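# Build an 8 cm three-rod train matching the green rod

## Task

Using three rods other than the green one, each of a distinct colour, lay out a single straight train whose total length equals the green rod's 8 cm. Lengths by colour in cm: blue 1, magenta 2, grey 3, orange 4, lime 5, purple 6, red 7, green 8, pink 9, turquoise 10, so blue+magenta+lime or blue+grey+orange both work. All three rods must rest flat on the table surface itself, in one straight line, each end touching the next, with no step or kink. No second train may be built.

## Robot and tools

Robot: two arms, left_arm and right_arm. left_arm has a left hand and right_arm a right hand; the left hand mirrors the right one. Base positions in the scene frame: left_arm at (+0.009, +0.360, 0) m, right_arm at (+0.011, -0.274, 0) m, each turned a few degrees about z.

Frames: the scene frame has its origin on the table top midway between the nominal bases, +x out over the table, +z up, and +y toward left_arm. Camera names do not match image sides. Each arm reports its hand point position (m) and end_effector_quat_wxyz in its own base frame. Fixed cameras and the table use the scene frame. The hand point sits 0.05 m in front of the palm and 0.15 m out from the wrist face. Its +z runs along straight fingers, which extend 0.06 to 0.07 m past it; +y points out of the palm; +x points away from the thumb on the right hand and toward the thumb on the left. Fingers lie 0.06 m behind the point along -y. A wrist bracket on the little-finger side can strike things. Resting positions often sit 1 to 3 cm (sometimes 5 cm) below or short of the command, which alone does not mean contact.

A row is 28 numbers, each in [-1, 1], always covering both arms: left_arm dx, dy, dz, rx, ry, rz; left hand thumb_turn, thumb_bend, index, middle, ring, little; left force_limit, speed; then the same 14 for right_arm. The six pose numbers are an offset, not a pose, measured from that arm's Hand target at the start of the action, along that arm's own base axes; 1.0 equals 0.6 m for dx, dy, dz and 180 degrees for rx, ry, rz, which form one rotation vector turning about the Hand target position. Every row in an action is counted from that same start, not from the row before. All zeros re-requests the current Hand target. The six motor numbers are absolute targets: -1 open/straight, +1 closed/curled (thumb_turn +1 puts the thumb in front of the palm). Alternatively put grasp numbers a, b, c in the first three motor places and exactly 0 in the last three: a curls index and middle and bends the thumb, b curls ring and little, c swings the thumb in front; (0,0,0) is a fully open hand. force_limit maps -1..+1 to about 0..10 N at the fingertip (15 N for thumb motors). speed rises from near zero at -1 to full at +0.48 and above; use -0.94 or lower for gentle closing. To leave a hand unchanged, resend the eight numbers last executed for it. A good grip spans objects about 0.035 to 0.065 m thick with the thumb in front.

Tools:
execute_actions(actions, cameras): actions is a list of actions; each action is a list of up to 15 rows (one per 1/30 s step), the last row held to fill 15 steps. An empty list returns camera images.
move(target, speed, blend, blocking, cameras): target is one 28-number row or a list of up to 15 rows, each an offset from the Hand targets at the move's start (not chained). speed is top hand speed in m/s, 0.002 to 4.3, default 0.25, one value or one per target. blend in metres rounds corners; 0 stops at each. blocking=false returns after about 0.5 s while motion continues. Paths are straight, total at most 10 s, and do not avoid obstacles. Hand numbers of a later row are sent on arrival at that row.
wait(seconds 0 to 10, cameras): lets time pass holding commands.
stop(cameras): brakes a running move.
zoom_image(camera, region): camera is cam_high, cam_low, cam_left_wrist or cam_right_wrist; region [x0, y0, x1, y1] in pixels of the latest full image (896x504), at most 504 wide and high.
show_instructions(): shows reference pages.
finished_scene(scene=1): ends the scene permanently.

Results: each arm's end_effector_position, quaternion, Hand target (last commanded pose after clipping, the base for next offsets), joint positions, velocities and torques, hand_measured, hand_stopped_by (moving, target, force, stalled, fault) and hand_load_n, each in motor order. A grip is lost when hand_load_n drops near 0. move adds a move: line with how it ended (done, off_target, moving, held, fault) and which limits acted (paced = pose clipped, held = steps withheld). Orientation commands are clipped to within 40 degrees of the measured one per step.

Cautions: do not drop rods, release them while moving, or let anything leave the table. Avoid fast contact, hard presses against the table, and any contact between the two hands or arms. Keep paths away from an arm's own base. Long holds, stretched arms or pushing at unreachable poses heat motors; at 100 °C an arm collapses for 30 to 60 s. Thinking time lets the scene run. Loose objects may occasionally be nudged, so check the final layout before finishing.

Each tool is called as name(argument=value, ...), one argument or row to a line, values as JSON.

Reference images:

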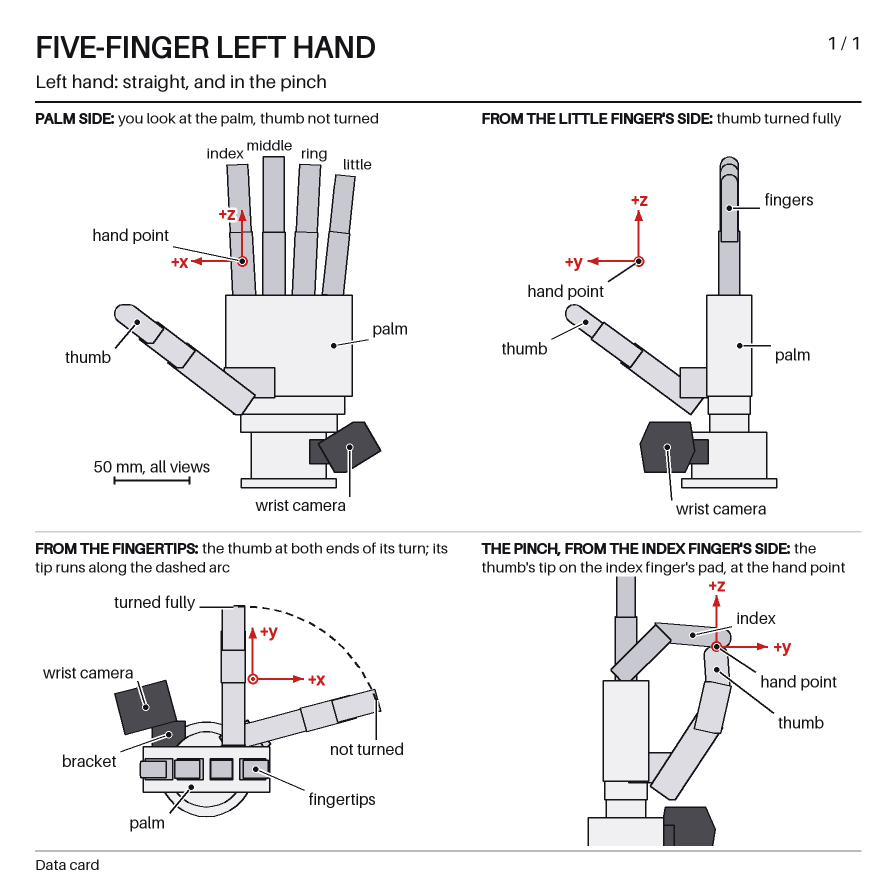

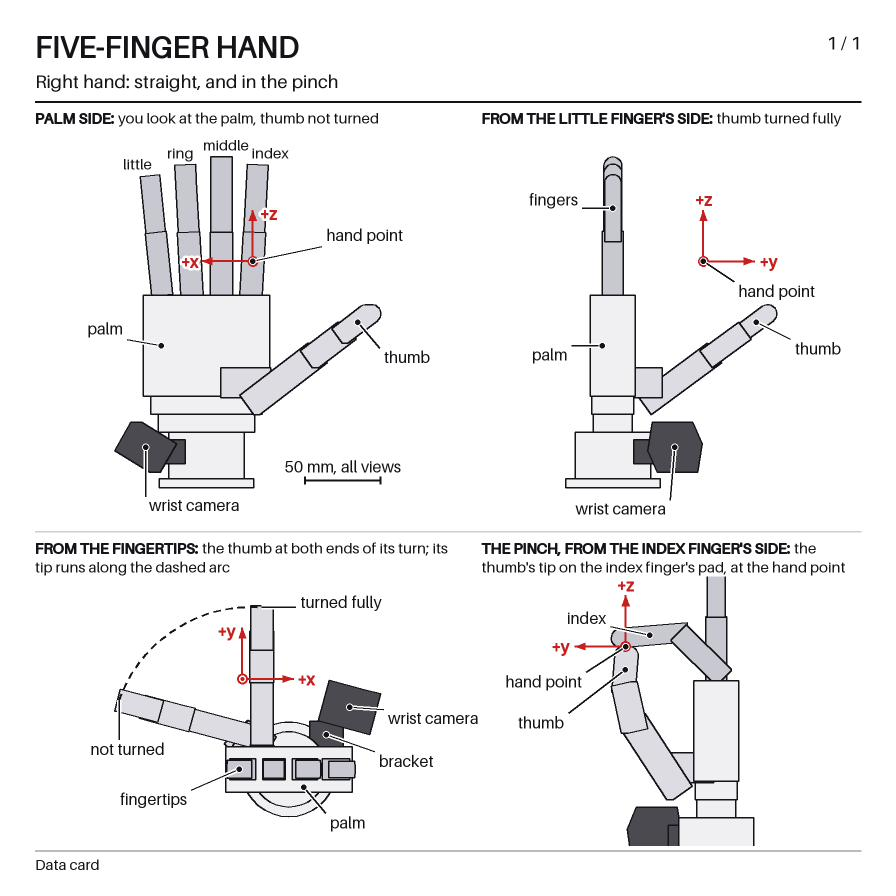

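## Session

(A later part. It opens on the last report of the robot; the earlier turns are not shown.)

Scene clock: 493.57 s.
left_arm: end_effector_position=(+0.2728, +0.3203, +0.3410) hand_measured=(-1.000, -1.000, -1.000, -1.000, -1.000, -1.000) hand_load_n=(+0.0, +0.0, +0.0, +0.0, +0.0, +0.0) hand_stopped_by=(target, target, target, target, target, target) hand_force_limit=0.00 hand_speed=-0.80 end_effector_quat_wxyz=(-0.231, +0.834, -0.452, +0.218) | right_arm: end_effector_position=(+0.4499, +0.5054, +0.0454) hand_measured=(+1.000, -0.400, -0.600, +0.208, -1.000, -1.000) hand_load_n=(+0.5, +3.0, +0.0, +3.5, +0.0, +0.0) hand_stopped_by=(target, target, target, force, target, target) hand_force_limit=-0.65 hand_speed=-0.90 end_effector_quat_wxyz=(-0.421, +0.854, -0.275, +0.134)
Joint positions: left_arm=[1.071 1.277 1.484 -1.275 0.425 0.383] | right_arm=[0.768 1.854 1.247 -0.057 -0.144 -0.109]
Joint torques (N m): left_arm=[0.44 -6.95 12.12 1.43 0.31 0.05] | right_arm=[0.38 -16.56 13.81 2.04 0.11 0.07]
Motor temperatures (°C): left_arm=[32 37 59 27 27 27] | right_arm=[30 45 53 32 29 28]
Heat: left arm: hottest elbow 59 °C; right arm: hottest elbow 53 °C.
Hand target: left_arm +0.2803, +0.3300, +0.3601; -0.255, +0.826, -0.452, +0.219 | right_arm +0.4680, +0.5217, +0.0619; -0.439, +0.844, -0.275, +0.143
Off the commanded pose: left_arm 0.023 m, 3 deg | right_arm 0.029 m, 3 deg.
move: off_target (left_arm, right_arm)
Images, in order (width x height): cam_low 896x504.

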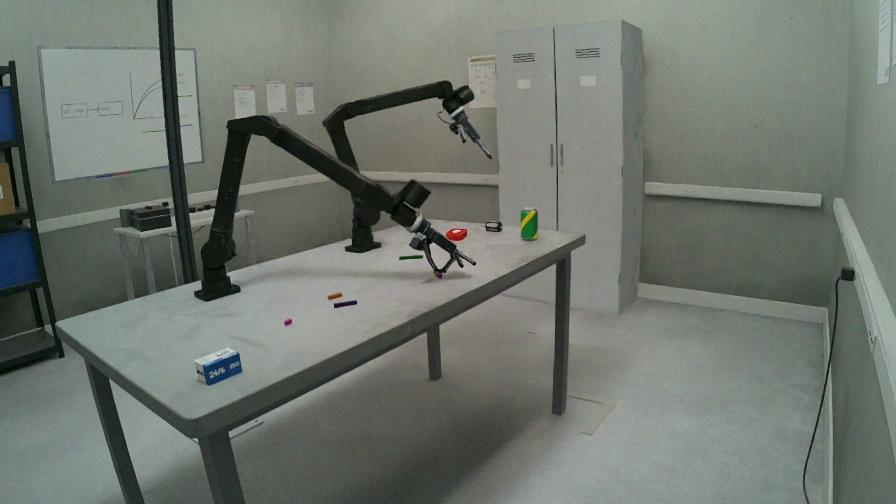

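move(
  target=[0,0,0,0,0,0, 0, 0, 0, 0, 0, 0, 0, -0.8, 0.014, 0.012, 0.0, 0, 0, 0, 1, -0.4, -0.6, 0.45, -1, -1, -0.65, -0.9],
  speed=0.1,
  cameras=["cam_low"],
)

zoom_image(
  camera="cam_low",
  region=[390, 220, 490, 310],
)

Scene clock: 496.13 s.
left_arm: end_effector_position=(+0.2728, +0.3203, +0.3410) hand_measured=(-1.000, -1.000, -1.000, -1.000, -1.000, -1.000) hand_load_n=(-0.5, +0.0, +0.0, +0.0, +0.0, +0.0) hand_stopped_by=(target, target, target, target, target, target) hand_force_limit=0.00 hand_speed=-0.80 end_effector_quat_wxyz=(-0.231, +0.834, -0.452, +0.218) | right_arm: end_effector_position=(+0.4613, +0.5164, +0.0497) hand_measured=(+1.000, -0.400, -0.600, +0.208, -1.000, -1.000) hand_load_n=(+0.5, +3.0, -0.5, +3.5, +0.0, +0.0) hand_stopped_by=(target, target, target, force, target, target) hand_force_limit=-0.65 hand_speed=-0.90 end_effector_quat_wxyz=(-0.428, +0.850, -0.273, +0.138)
Joint positions: left_arm=[1.071 1.277 1.484 -1.275 0.425 0.383] | right_arm=[0.768 1.879 1.289 -0.057 -0.144 -0.109]
Joint torques (N m): left_arm=[0.03 -6.77 12.11 1.47 0.3 0.07] | right_arm=[0.38 -17.14 13.67 1.54 0.08 0.07]
Motor temperatures (°C): left_arm=[32 37 59 27 27 27] | right_arm=[30 45 53 32 29 28]
Heat: left arm: hottest elbow 59 °C; right arm: hottest elbow 53 °C.
Hand target: left_arm +0.2803, +0.3300, +0.3601; -0.255, +0.826, -0.452, +0.219 | right_arm +0.4765, +0.5290, +0.0622; -0.439, +0.844, -0.275, +0.143
Off the commanded pose: left_arm 0.023 m, 3 deg | right_arm 0.023 m, 2 deg.
move: off_target (left_arm, right_arm)
Images, in order (width x height): cam_low 896x504.

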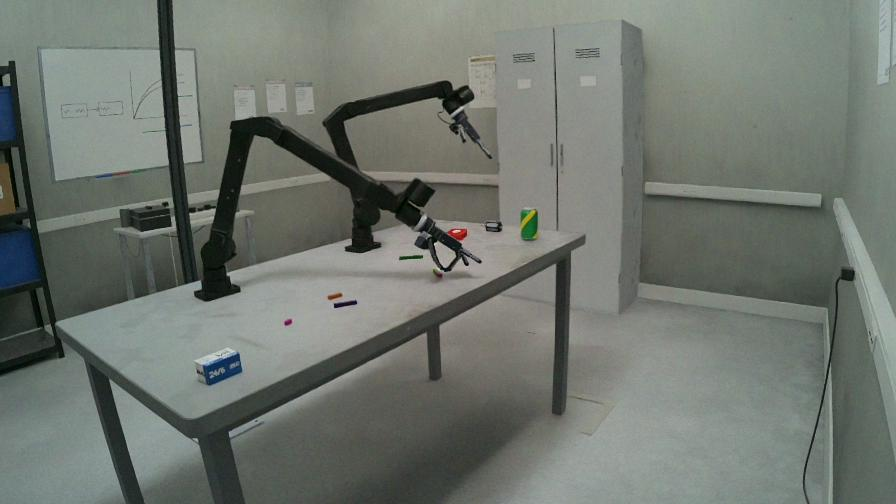

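Scaled by 5.040 from the camera's 896x504 image, which has a finer 1280x720 frame.

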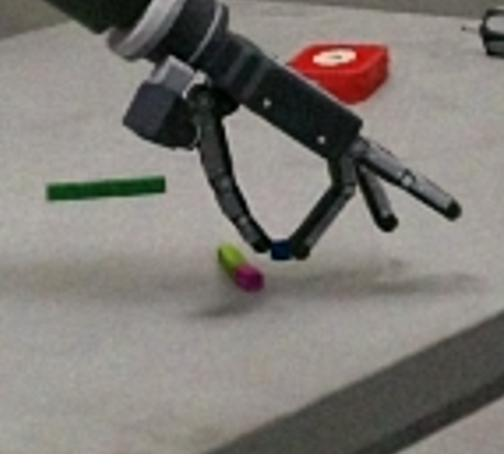

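move(
  target=[0,0,0,0,0,0, 0, 0, 0, 0, 0, 0, 0, -0.8, -0.008, -0.009, -0.035, 0, 0, 0, 1, -0.4, -0.6, 0.45, -1, -1, -0.65, -0.9],
  speed=0.06,
  cameras=["cam_low", "cam_right_wrist"],
)

zoom_image(
  camera="cam_low",
  region=[390, 220, 490, 310],
)

Scene clock: 502.17 s.
left_arm: end_effector_position=(+0.2728, +0.3203, +0.3410) hand_measured=(-1.000, -1.000, -1.000, -1.000, -1.000, -1.000) hand_load_n=(+0.0, +0.0, +0.0, +0.0, +0.0, +0.0) hand_stopped_by=(target, target, target, target, target, target) hand_force_limit=0.00 hand_speed=-0.80 end_effector_quat_wxyz=(-0.231, +0.834, -0.452, +0.218) | right_arm: end_effector_position=(+0.4646, +0.5196, +0.0423) hand_measured=(+1.000, -0.400, -0.600, +0.208, -1.000, -1.000) hand_load_n=(+0.5, +3.0, +0.0, +3.5, +0.0, +0.0) hand_stopped_by=(target, target, target, force, target, target) hand_force_limit=-0.65 hand_speed=-0.90 end_effector_quat_wxyz=(-0.432, +0.848, -0.272, +0.140)
Joint positions: left_arm=[1.071 1.277 1.484 -1.275 0.425 0.383] | right_arm=[0.768 1.897 1.289 -0.027 -0.144 -0.109]
Joint velocities: left_arm=[-0.015 -0.005 0.002 0.002 -0.168 -0.051] | right_arm=[within noise]
Joint torques (N m): left_arm=[0.21 -6.3 12.15 1.46 0.29 0.07] | right_arm=[0.26 -17.2 9.98 2.5 0.05 0.06]
Motor temperatures (°C): left_arm=[32 37 59 27 27 27] | right_arm=[30 45 53 32 29 28]
Heat: left arm: hottest elbow 59 °C; right arm: hottest elbow 53 °C.
Hand target: left_arm +0.2803, +0.3300, +0.3601; -0.255, +0.826, -0.452, +0.219 | right_arm +0.4717, +0.5236, +0.0410; -0.439, +0.844, -0.275, +0.143
Off the commanded pose: left_arm 0.023 m, 3 deg | right_arm 0.008 m, 1 deg.
move: off_target (left_arm)
camera_calibration:
cam_right_wrist: T_world_to_cam=[[-0.0935366, -0.576211, -0.811931, 0.382832], [-0.995213, 0.0309228, 0.0927059, 0.442543], [-0.028311, 0.816716, -0.576345, -0.276592], [0, 0, 0, 1]] pos_world=[0.468403, 0.432804, 0.110394]
Images, in order (width x height): cam_low 896x504, cam_right_wrist 896x504.

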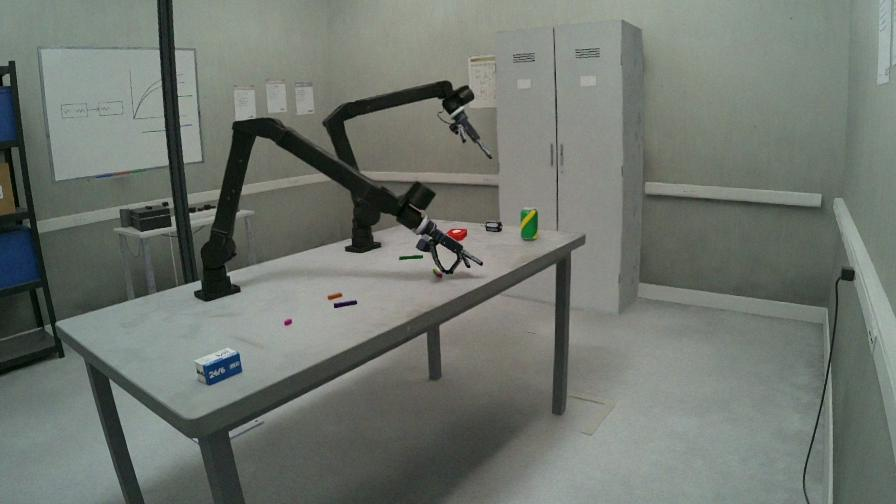

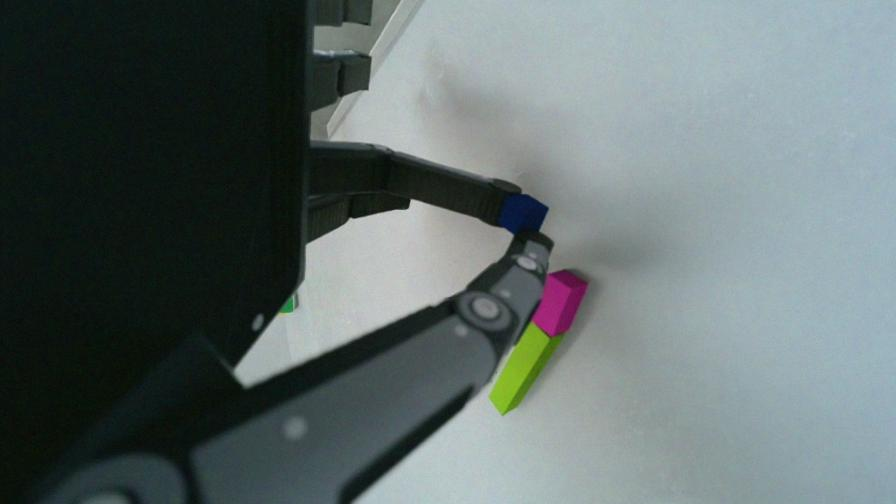

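Scaled by 5.040 from the camera's 896x504 image, which has a finer 1280x720 frame.

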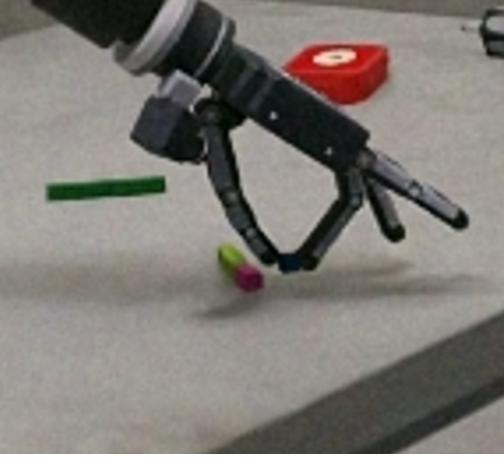

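move(
  target=[0,0,0,0,0,0, 0, 0, 0, 0, 0, 0, 0, -0.8, -0.015, -0.022, -0.02, 0, 0, 0, 1, -0.4, -0.6, 0.45, -1, -1, -0.65, -0.9],
  speed=0.06,
  cameras=["cam_low", "cam_right_wrist"],
)

zoom_image(
  camera="cam_low",
  region=[390, 220, 490, 310],
)

Scene clock: 507.60 s.
left_arm: end_effector_position=(+0.2728, +0.3203, +0.3410) hand_measured=(-1.000, -1.000, -1.000, -1.000, -1.000, -1.000) hand_load_n=(+0.0, +0.0, -0.5, +0.0, +0.0, +0.0) hand_stopped_by=(target, target, target, target, target, target) hand_force_limit=0.00 hand_speed=-0.80 end_effector_quat_wxyz=(-0.231, +0.834, -0.452, +0.218) | right_arm: end_effector_position=(+0.4601, +0.5151, +0.0322) hand_measured=(+1.000, -0.400, -0.600, +0.208, -1.000, -1.000) hand_load_n=(+0.5, +2.0, -0.5, +3.5, +0.0, +0.0) hand_stopped_by=(target, target, target, force, target, target) hand_force_limit=-0.65 hand_speed=-0.90 end_effector_quat_wxyz=(-0.438, +0.845, -0.270, +0.142)
Joint positions: left_arm=[1.071 1.277 1.484 -1.275 0.425 0.383] | right_arm=[0.766 1.897 1.248 0.028 -0.148 -0.109]
Joint torques (N m): left_arm=[0.32 -6.83 12.27 1.5 0.3 0.07] | right_arm=[-0.03 -18.14 7.94 2.26 -0.01 0.02]
Motor temperatures (°C): left_arm=[32 37 60 27 27 27] | right_arm=[30 45 52 32 29 28]
Heat: left arm: hottest elbow 60 °C; right arm: hottest elbow 52 °C.
Hand target: left_arm +0.2803, +0.3300, +0.3601; -0.255, +0.826, -0.452, +0.219 | right_arm +0.4626, +0.5104, +0.0290; -0.439, +0.844, -0.274, +0.143
Off the commanded pose: left_arm 0.023 m, 3 deg | right_arm 0.006 m, 1 deg.
move: off_target (left_arm)
camera_calibration:
cam_right_wrist: T_world_to_cam=[[-0.0854937, -0.567123, -0.819184, 0.363545], [-0.996033, 0.0282666, 0.0843813, 0.441091], [-0.0246991, 0.823148, -0.56729, -0.284046], [0, 0, 0, 1]] pos_world=[0.463406, 0.427519, 0.099454]
Images, in order (width x height): cam_low 896x504, cam_right_wrist 896x504.

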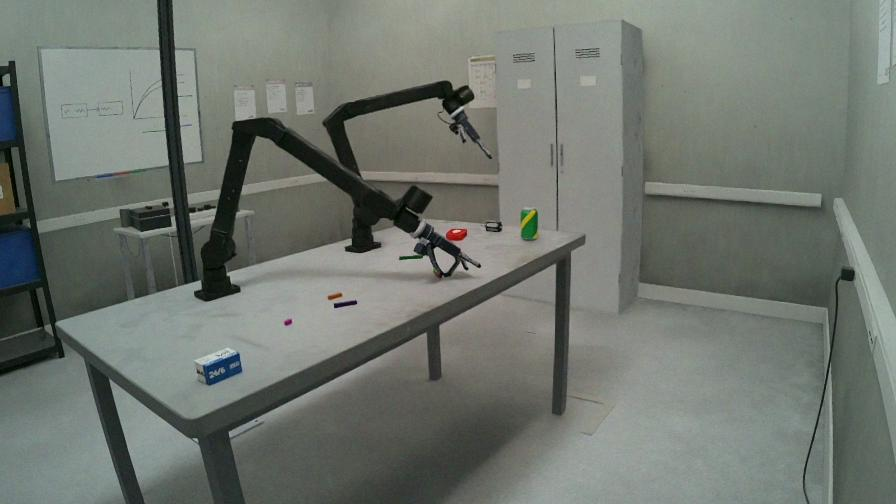

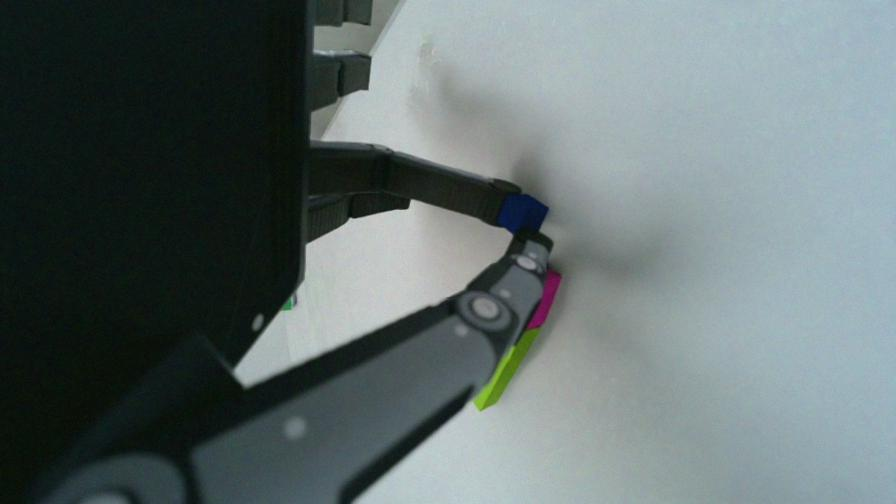

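Scaled by 5.040 from the camera's 896x504 image, which has a finer 1280x720 frame.

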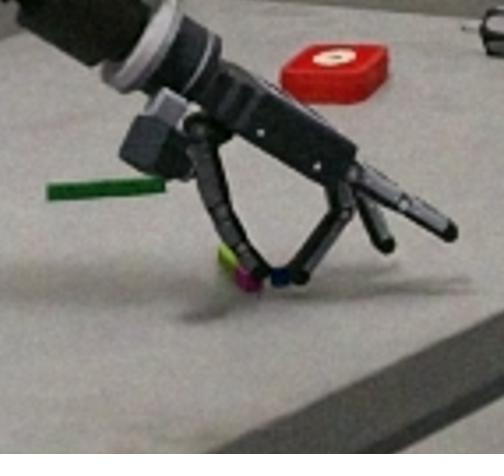

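move(
  target=[0,0,0,0,0,0, 0, 0, 0, 0, 0, 0, 0, -0.8, 0, -0.004, -0.02, 0, 0, 0, 1, -0.4, -0.6, 0.45, -1, -1, -0.65, -0.9],
  speed=0.05,
  cameras=["cam_low", "cam_right_wrist"],
)

zoom_image(
  camera="cam_low",
  region=[390, 220, 490, 310],
)

zoom_image(
  camera="cam_right_wrist",
  region=[440, 180, 600, 340],
)

Scene clock: 516.13 s.
left_arm: end_effector_position=(+0.2728, +0.3203, +0.3410) hand_measured=(-1.000, -1.000, -1.000, -1.000, -1.000, -1.000) hand_load_n=(+0.0, +0.0, +0.0, +0.0, +0.0, +0.0) hand_stopped_by=(target, target, target, target, target, target) hand_force_limit=0.00 hand_speed=-0.80 end_effector_quat_wxyz=(-0.231, +0.834, -0.452, +0.218) | right_arm: end_effector_position=(+0.4594, +0.5109, +0.0271) hand_measured=(+1.000, -0.400, -0.600, +0.208, -1.000, -1.000) hand_load_n=(+0.5, +3.0, +0.0, +3.5, +0.0, +0.0) hand_stopped_by=(target, target, target, force, target, target) hand_force_limit=-0.65 hand_speed=-0.90 end_effector_quat_wxyz=(-0.441, +0.844, -0.271, +0.144)
Joint positions: left_arm=[1.071 1.277 1.484 -1.275 0.425 0.383] | right_arm=[0.762 1.897 1.227 0.055 -0.149 -0.109]
Joint torques (N m): left_arm=[0.32 -7.06 12.16 1.48 0.31 0.05] | right_arm=[0.03 -16.73 8.4 2.33 -0.05 0]
Motor temperatures (°C): left_arm=[32 37 60 27 27 27] | right_arm=[30 46 51 32 29 28]
Heat: left arm: hottest elbow 60 °C; right arm: hottest elbow 51 °C.
Hand target: left_arm +0.2803, +0.3300, +0.3601; -0.255, +0.826, -0.452, +0.219 | right_arm +0.4627, +0.5078, +0.0169; -0.439, +0.844, -0.275, +0.143
Off the commanded pose: left_arm 0.023 m, 3 deg | right_arm 0.011 m, 0 deg.
move: off_target (left_arm, right_arm)
camera_calibration:
cam_right_wrist: T_world_to_cam=[[-0.0837511, -0.562743, -0.822378, 0.353915], [-0.996286, 0.0307259, 0.0804365, 0.439963], [-0.0199967, 0.826061, -0.563226, -0.287242], [0, 0, 0, 1]] pos_world=[0.462226, 0.422924, 0.0938807]
Images, in order (width x height): cam_low 896x504, cam_right_wrist 896x504.

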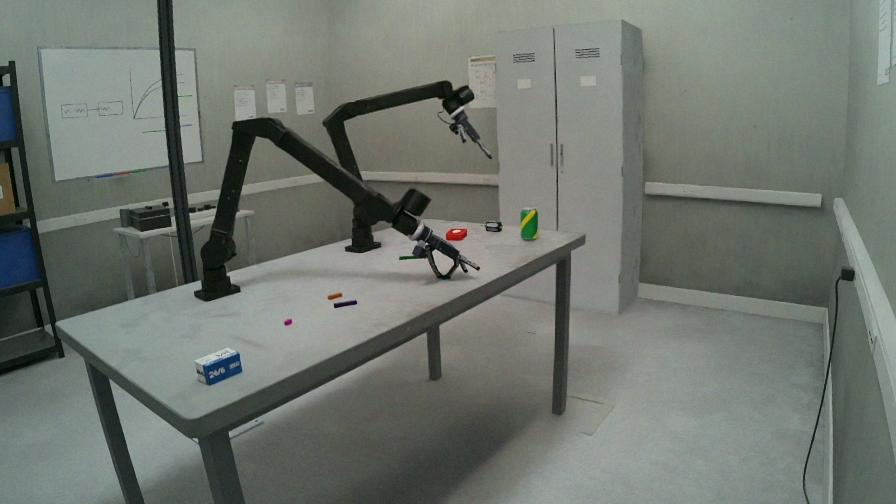

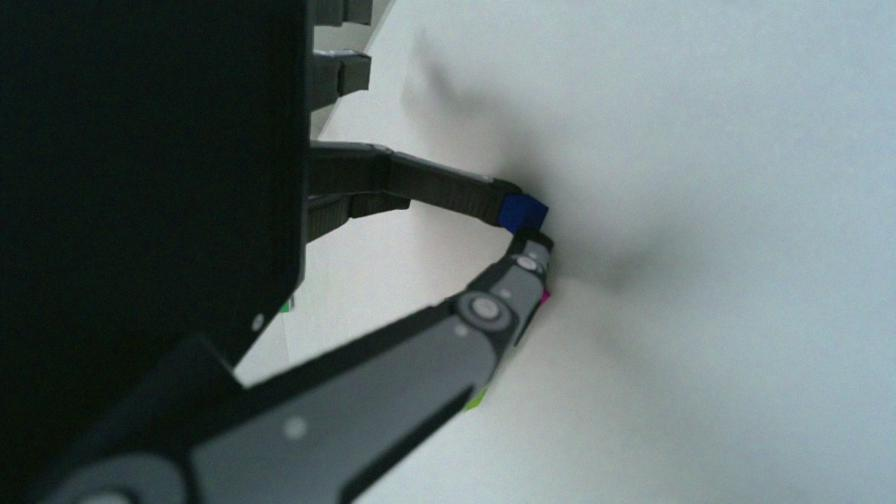

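Scaled by 5.040 from the camera's 896x504 image, which has a finer 1280x720 frame.

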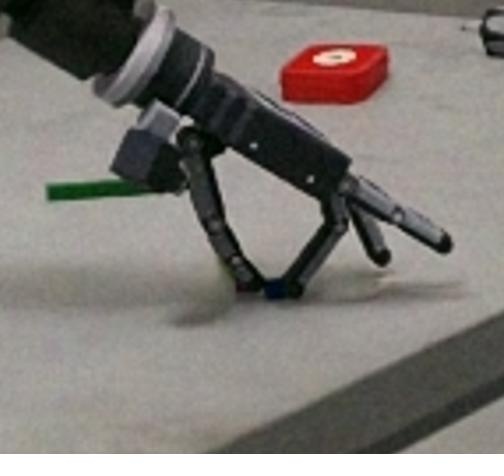

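Scaled by 3.150 from the camera's 896x504 image, which has a finer 1280x720 frame.

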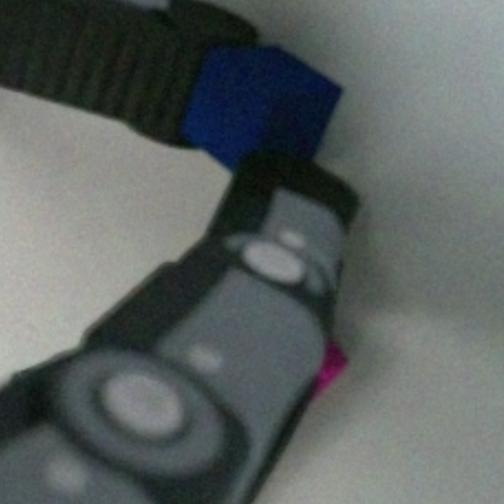

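move(
  target=[0,0,0,0,0,0, 0, 0, 0, 0, 0, 0, 0, -0.8, 0, 0, 0.005, 0, 0, 0, 1, -0.5, -0.6, 0.1, -1, -1, -0.65, -0.85],
  speed=0.05,
  cameras=["cam_low", "cam_right_wrist"],
)

zoom_image(
  camera="cam_low",
  region=[390, 220, 490, 310],
)

zoom_image(
  camera="cam_right_wrist",
  region=[440, 180, 600, 340],
)

Scene clock: 521.07 s.
left_arm: end_effector_position=(+0.2728, +0.3203, +0.3410) hand_measured=(-1.000, -1.000, -1.000, -1.000, -1.000, -1.000) hand_load_n=(+0.0, +0.0, +0.0, +0.0, +0.0, +0.0) hand_stopped_by=(target, target, target, target, target, target) hand_force_limit=0.00 hand_speed=-0.80 end_effector_quat_wxyz=(-0.231, +0.834, -0.452, +0.218) | right_arm: end_effector_position=(+0.4594, +0.5112, +0.0280) hand_measured=(+1.000, -0.500, -0.600, +0.102, -1.000, -1.000) hand_load_n=(+0.0, +0.0, +0.0, -4.0, +0.0, +0.0) hand_stopped_by=(target, target, target, target, target, target) hand_force_limit=-0.65 hand_speed=-0.85 end_effector_quat_wxyz=(-0.442, +0.843, -0.271, +0.144)
Joint positions: left_arm=[1.071 1.277 1.484 -1.275 0.425 0.383] | right_arm=[0.762 1.896 1.227 0.056 -0.151 -0.109]
Joint torques (N m): left_arm=[0.32 -7.06 12.15 1.44 0.3 0.06] | right_arm=[0.03 -16.97 8.65 2.03 0.01 0]
Motor temperatures (°C): left_arm=[32 37 60 27 27 27] | right_arm=[30 45 51 32 29 28]
Heat: left arm: hottest elbow 60 °C; right arm: hottest elbow 51 °C.
Hand target: left_arm +0.2803, +0.3300, +0.3601; -0.255, +0.826, -0.452, +0.219 | right_arm +0.4627, +0.5079, +0.0200; -0.439, +0.844, -0.275, +0.143
Off the commanded pose: left_arm 0.023 m, 3 deg | right_arm 0.009 m, 1 deg.
move: off_target (left_arm)
camera_calibration:
cam_right_wrist: T_world_to_cam=[[-0.0824013, -0.561172, -0.823587, 0.353439], [-0.996386, 0.0293118, 0.0797178, 0.440607], [-0.0205945, 0.82718, -0.561559, -0.287364], [0, 0, 0, 1]] pos_world=[0.46222, 0.423127, 0.0945913]
Images, in order (width x height): cam_low 896x504, cam_right_wrist 896x504.

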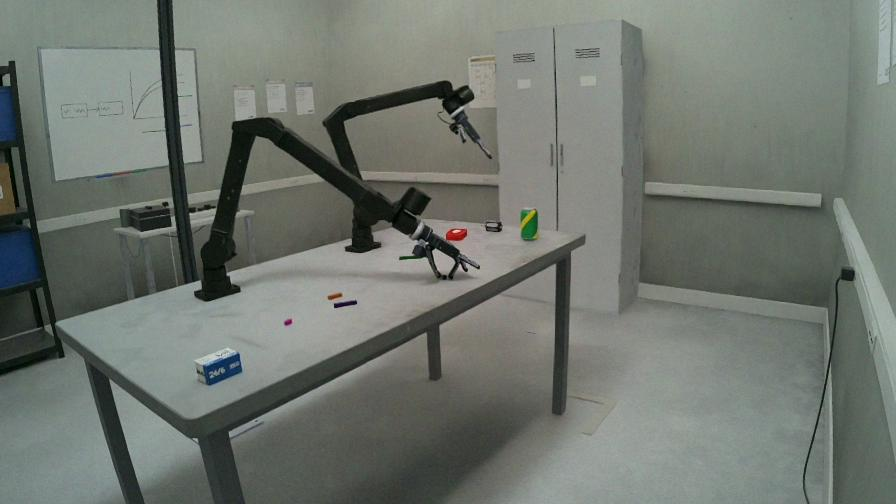

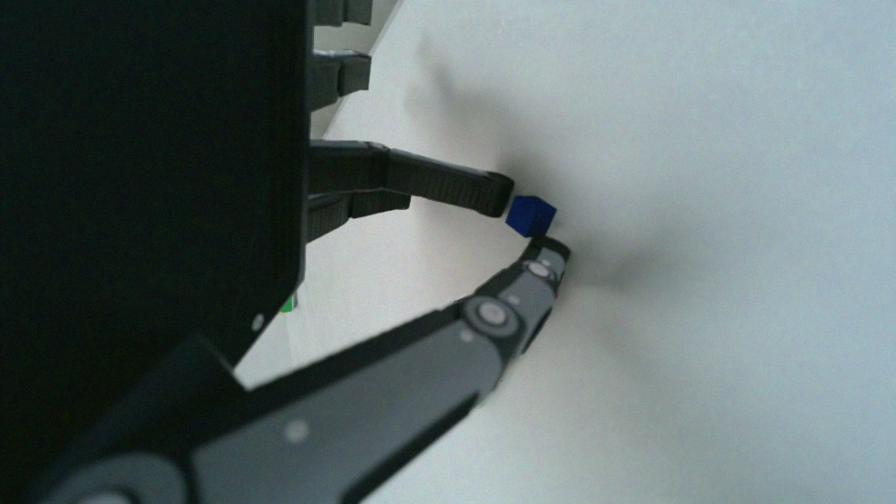

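Scaled by 5.040 from the camera's 896x504 image, which has a finer 1280x720 frame.

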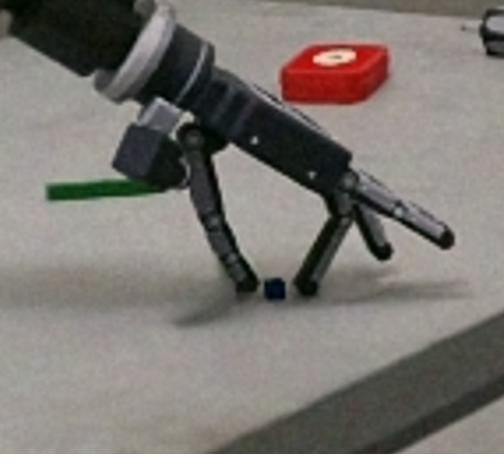

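Scaled by 3.150 from the camera's 896x504 image, which has a finer 1280x720 frame.

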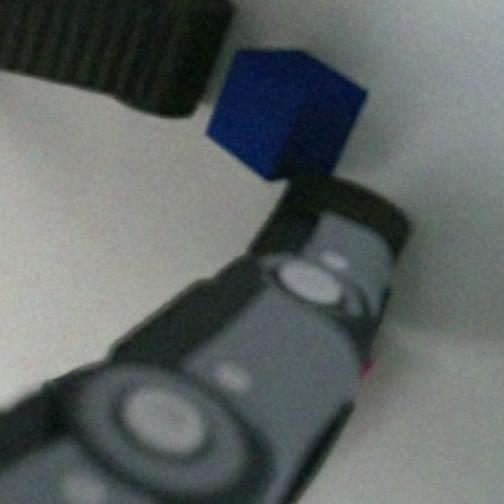

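move(
  target=[0,0,0,0,0,0, 0, 0, 0, 0, 0, 0, 0, -0.8, 0.015, 0.02, 0.15, 0, 0, 0, 1, -0.5, -0.6, 0.1, -1, -1, -0.65, -0.85],
  speed=0.12,
  cameras=["cam_low", "cam_right_wrist"],
)

zoom_image(
  camera="cam_low",
  region=[390, 220, 490, 310],
)

zoom_image(
  camera="cam_right_wrist",
  region=[480, 180, 640, 360],
)

Scene clock: 526.17 s.
left_arm: end_effector_position=(+0.2728, +0.3203, +0.3410) hand_measured=(-1.000, -1.000, -1.000, -1.000, -1.000, -1.000) hand_load_n=(+0.0, +0.0, +0.0, +0.0, +0.0, +0.0) hand_stopped_by=(target, target, target, target, target, target) hand_force_limit=0.00 hand_speed=-0.80 end_effector_quat_wxyz=(-0.231, +0.834, -0.452, +0.218) | right_arm: end_effector_position=(+0.4574, +0.5094, +0.0803) hand_measured=(+1.000, -0.500, -0.600, +0.100, -1.000, -1.000) hand_load_n=(+0.0, +0.0, +0.0, +0.0, +0.0, +0.0) hand_stopped_by=(target, target, target, target, target, target) hand_force_limit=-0.65 hand_speed=-0.85 end_effector_quat_wxyz=(-0.420, +0.854, -0.277, +0.132)
Joint positions: left_arm=[1.071 1.277 1.484 -1.275 0.425 0.383] | right_arm=[0.762 1.825 1.313 -0.156 -0.151 -0.109]
Joint torques (N m): left_arm=[0.09 -6.77 12.16 1.54 0.3 0.05] | right_arm=[0.32 -19.19 13.59 1.46 0.15 0.03]
Motor temperatures (°C): left_arm=[32 37 60 27 27 27] | right_arm=[30 45 51 32 29 28]
Heat: left arm: hottest elbow 60 °C; right arm: hottest elbow 51 °C.
Hand target: left_arm +0.2803, +0.3300, +0.3601; -0.255, +0.826, -0.452, +0.219 | right_arm +0.4717, +0.5199, +0.1101; -0.439, +0.844, -0.275, +0.143
Off the commanded pose: left_arm 0.023 m, 3 deg | right_arm 0.035 m, 3 deg.
move: off_target (left_arm, right_arm)
camera_calibration:
cam_right_wrist: T_world_to_cam=[[-0.115067, -0.592417, -0.797372, 0.42407], [-0.992394, 0.0332126, 0.118534, 0.427678], [-0.0437389, 0.804946, -0.591733, -0.232132], [0, 0, 0, 1]] pos_world=[0.463068, 0.423876, 0.150087]
Images, in order (width x height): cam_low 896x504, cam_right_wrist 896x504.

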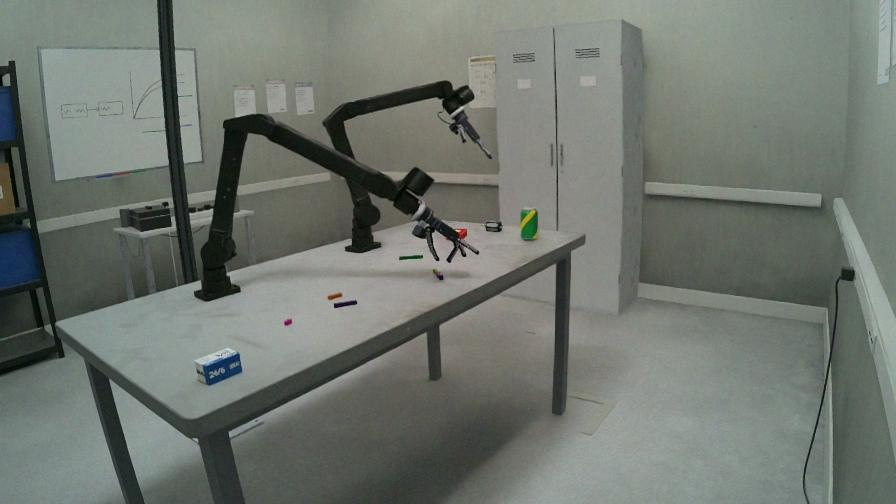

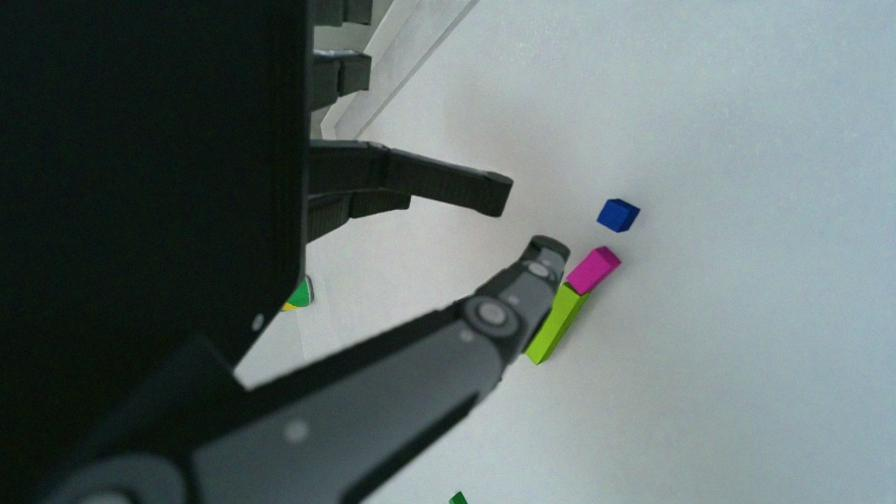

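Scaled by 5.040 from the camera's 896x504 image, which has a finer 1280x720 frame.

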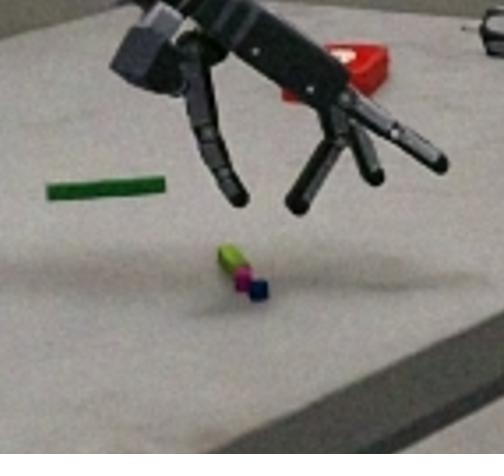

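Scaled by 2.800 from the camera's 896x504 image, which has a finer 1280x720 frame.

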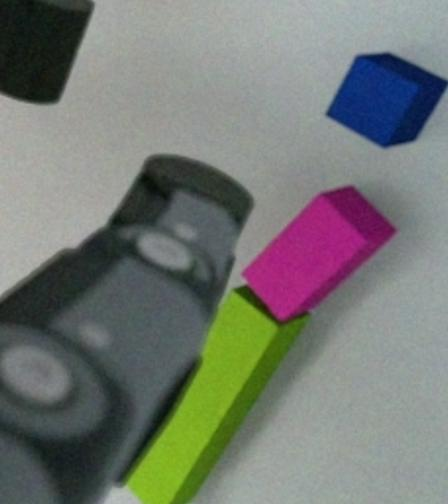

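move(
  target=[
    [0,0,0,0,0,0, 0, 0, 0, 0, 0, 0, 0, -0.8, -0.01, 0.0, 0.12, 0, 0, 0, -1, -1, -1, -1, -1, -1, -0.65, -0.5],
    [0,0,0,0,0,0, 0, 0, 0, 0, 0, 0, 0, -0.8, -0.053, 0.0, 0.12, -0.051, 0.3331, -0.4597, -1, -1, -1, -1, -1, -1, -0.65, -0.5],
  ],
  speed=0.25,
  cameras=["all"],
)

Scene clock: 570.63 s.
left_arm: end_effector_position=(+0.2728, +0.3203, +0.3410) hand_measured=(-1.000, -1.000, -1.000, -1.000, -1.000, -1.000) hand_load_n=(+0.0, +0.0, +0.0, +0.0, +0.0, +0.0) hand_stopped_by=(target, target, target, target, target, target) hand_force_limit=0.00 hand_speed=-0.80 end_effector_quat_wxyz=(-0.231, +0.834, -0.452, +0.218) | right_arm: end_effector_position=(+0.4269, +0.5143, +0.1721) hand_measured=(-1.000, -1.000, -1.000, -1.000, -1.000, -1.000) hand_load_n=(+0.0, +0.0, +0.0, +0.0, +0.0, +0.0) hand_stopped_by=(target, target, target, target, target, target) hand_force_limit=-0.65 hand_speed=-0.50 end_effector_quat_wxyz=(-0.011, -0.459, +0.888, -0.005)
Joint positions: left_arm=[1.071 1.277 1.484 -1.275 0.425 0.383] | right_arm=[0.783 2.095 2.138 -1.638 0.003 1.4]
Joint torques (N m): left_arm=[0.32 -6.83 12.15 1.43 0.29 0.06] | right_arm=[-0.15 -20.13 14.02 0.08 0 0.11]
Motor temperatures (°C): left_arm=[32 37 61 27 27 27] | right_arm=[29 45 60 31 29 28]
Heat: left arm: hottest elbow 61 °C; right arm: hottest elbow 60 °C.
Hand target: left_arm +0.2803, +0.3300, +0.3601; -0.255, +0.826, -0.452, +0.219 | right_arm +0.4399, +0.5199, +0.1818; +0.000, -0.450, +0.893, +0.000
Off the commanded pose: left_arm 0.023 m, 3 deg | right_arm 0.017 m, 2 deg.
move: off_target (left_arm, right_arm)
camera_calibration:
cam_left_wrist: T_world_to_cam=[[0.720671, 0.299733, 0.625134, -0.512765], [-0.0167682, -0.893909, 0.447934, 0.133192], [0.693074, -0.333296, -0.639189, 0.249629], [0, 0, 0, 1]] pos_world=[0.198757, 0.355955, 0.420445]
cam_right_wrist: T_world_to_cam=[[-0.936497, 0.347534, -0.0468371, 0.234738], [0.282687, 0.827201, 0.485619, -0.629605], [0.207513, 0.441541, -0.872915, -0.0551309], [0, 0, 0, 1]] pos_world=[0.409252, 0.463573, 0.268618]

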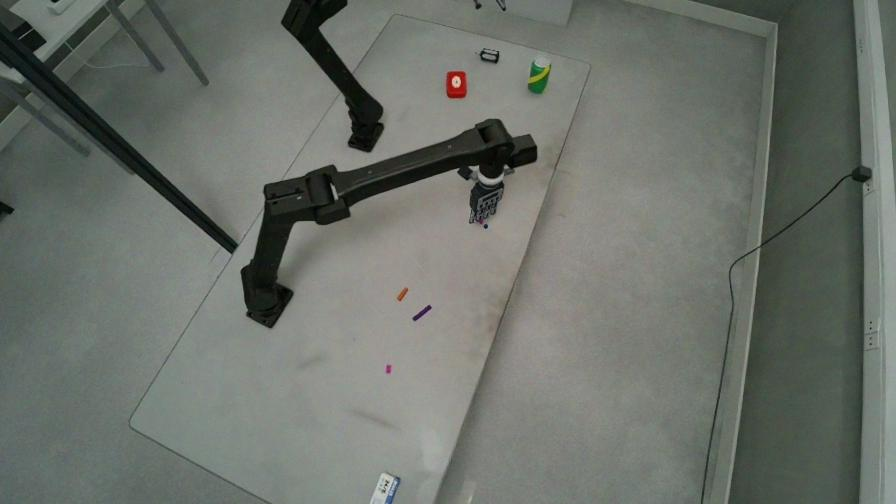

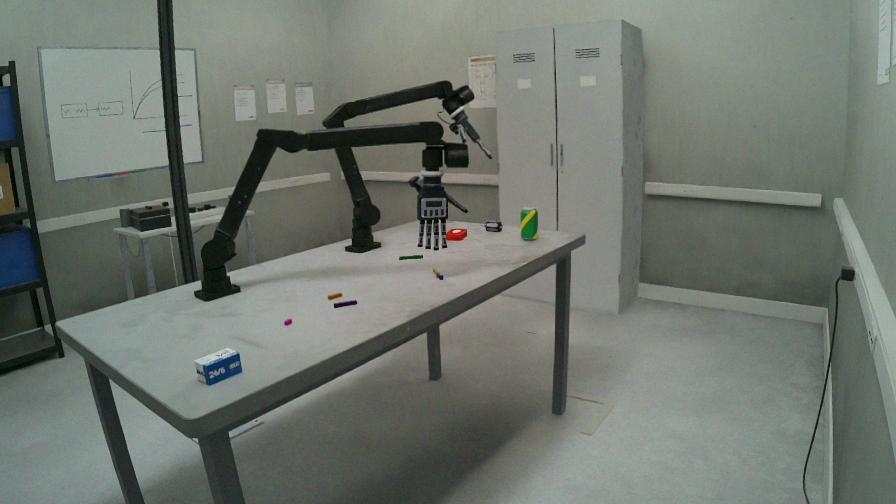

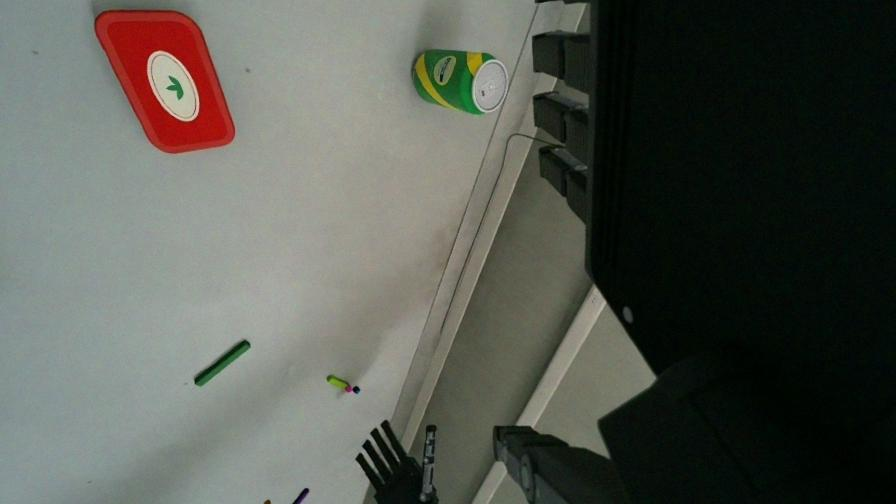

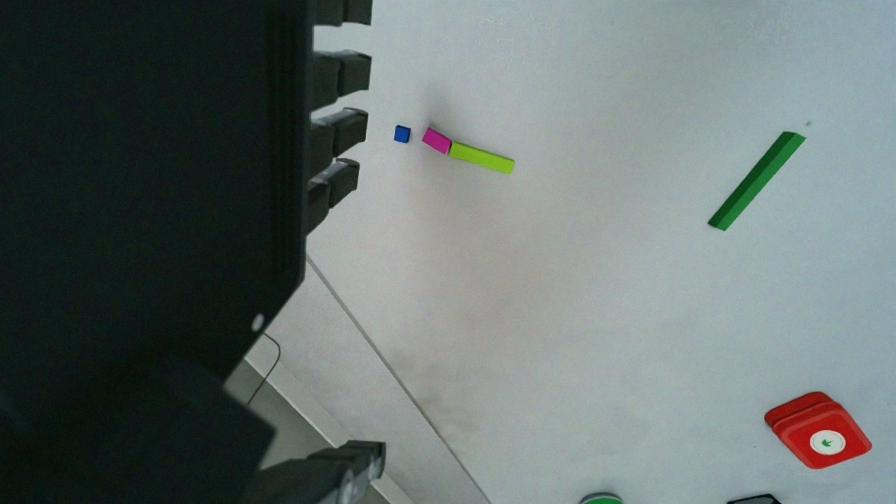

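zoom_image(
  camera="cam_right_wrist",
  region=[380, 90, 530, 200],
)

Scaled by 3.360 from the camera's 896x504 image, which has a finer 1280x720 frame.

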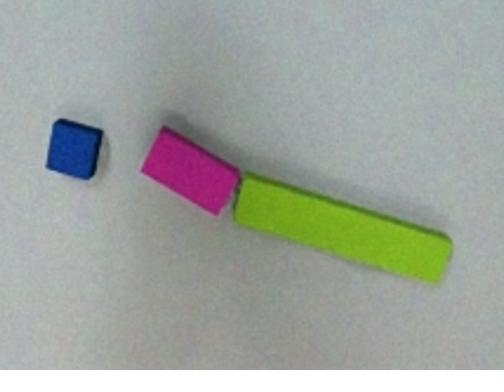

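move(
  target=[0,0,0,0,0,0, 0, 0, 0, 0, 0, 0, 0, -0.8, 0.045, 0.0085, -0.1, 0, 0, 0, -1, -1, -1, -1, -1, -1, -0.65, -0.5],
  speed=0.15,
  cameras=["cam_low", "cam_right_wrist"],
)

zoom_image(
  camera="cam_right_wrist",
  region=[310, 60, 530, 220],
)

Scene clock: 595.73 s.
left_arm: end_effector_position=(+0.2728, +0.3203, +0.3410) hand_measured=(-1.000, -1.000, -1.000, -1.000, -1.000, -1.000) hand_load_n=(+0.0, +0.0, +0.0, +0.0, +0.0, +0.0) hand_stopped_by=(target, target, target, target, target, target) hand_force_limit=0.00 hand_speed=-0.80 end_effector_quat_wxyz=(-0.231, +0.834, -0.452, +0.218) | right_arm: end_effector_position=(+0.4548, +0.5195, +0.1082) hand_measured=(-1.000, -1.000, -1.000, -1.000, -1.000, -1.000) hand_load_n=(+0.0, +0.0, +0.0, +0.0, +0.0, +0.0) hand_stopped_by=(target, target, target, target, target, target) hand_force_limit=-0.65 hand_speed=-0.50 end_effector_quat_wxyz=(-0.020, -0.449, +0.893, -0.008)
Joint positions: left_arm=[1.071 1.277 1.484 -1.275 0.425 0.383] | right_arm=[0.76 2.193 2.138 -1.558 0.003 1.398]
Joint torques (N m): left_arm=[0.26 -6.83 12.23 1.43 0.29 0.05] | right_arm=[0.03 -22.83 12.04 0.8 0.02 -0.1]
Motor temperatures (°C): left_arm=[32 37 61 27 27 27] | right_arm=[29 49 65 31 29 28]
Heat: left arm: hottest elbow 61 °C; right arm: hottest elbow 65 °C.
Hand target: left_arm +0.2803, +0.3300, +0.3601; -0.255, +0.826, -0.452, +0.219 | right_arm +0.4667, +0.5251, +0.1218; +0.000, -0.451, +0.893, +0.000
Off the commanded pose: left_arm 0.023 m, 3 deg | right_arm 0.019 m, 3 deg.
move: off_target (left_arm, right_arm)
camera_calibration:
cam_right_wrist: T_world_to_cam=[[-0.929612, 0.36651, -0.0386321, 0.242148], [0.306717, 0.82752, 0.47025, -0.620189], [0.20432, 0.425301, -0.881687, -0.10813], [0, 0, 0, 1]] pos_world=[0.43742, 0.470457, 0.205662]
Images, in order (width x height): cam_low 896x504, cam_right_wrist 896x504.

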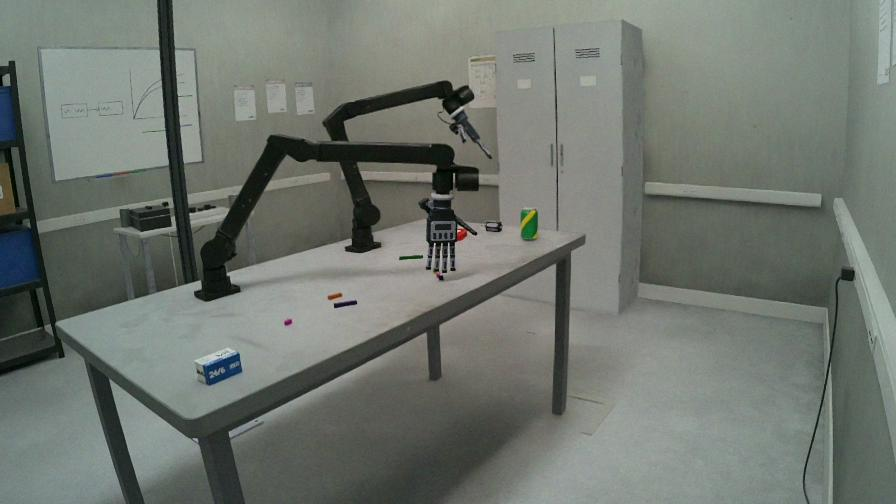

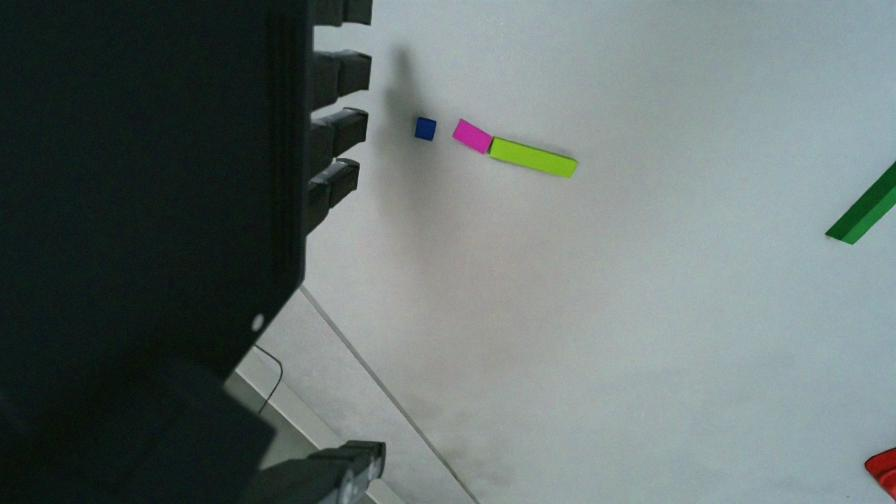

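Scaled by 2.291 from the camera's 896x504 image, which has a finer 1280x720 frame.

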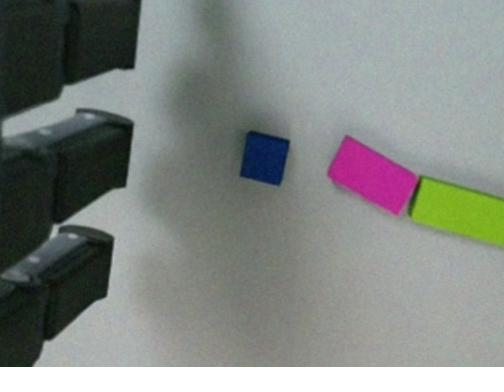

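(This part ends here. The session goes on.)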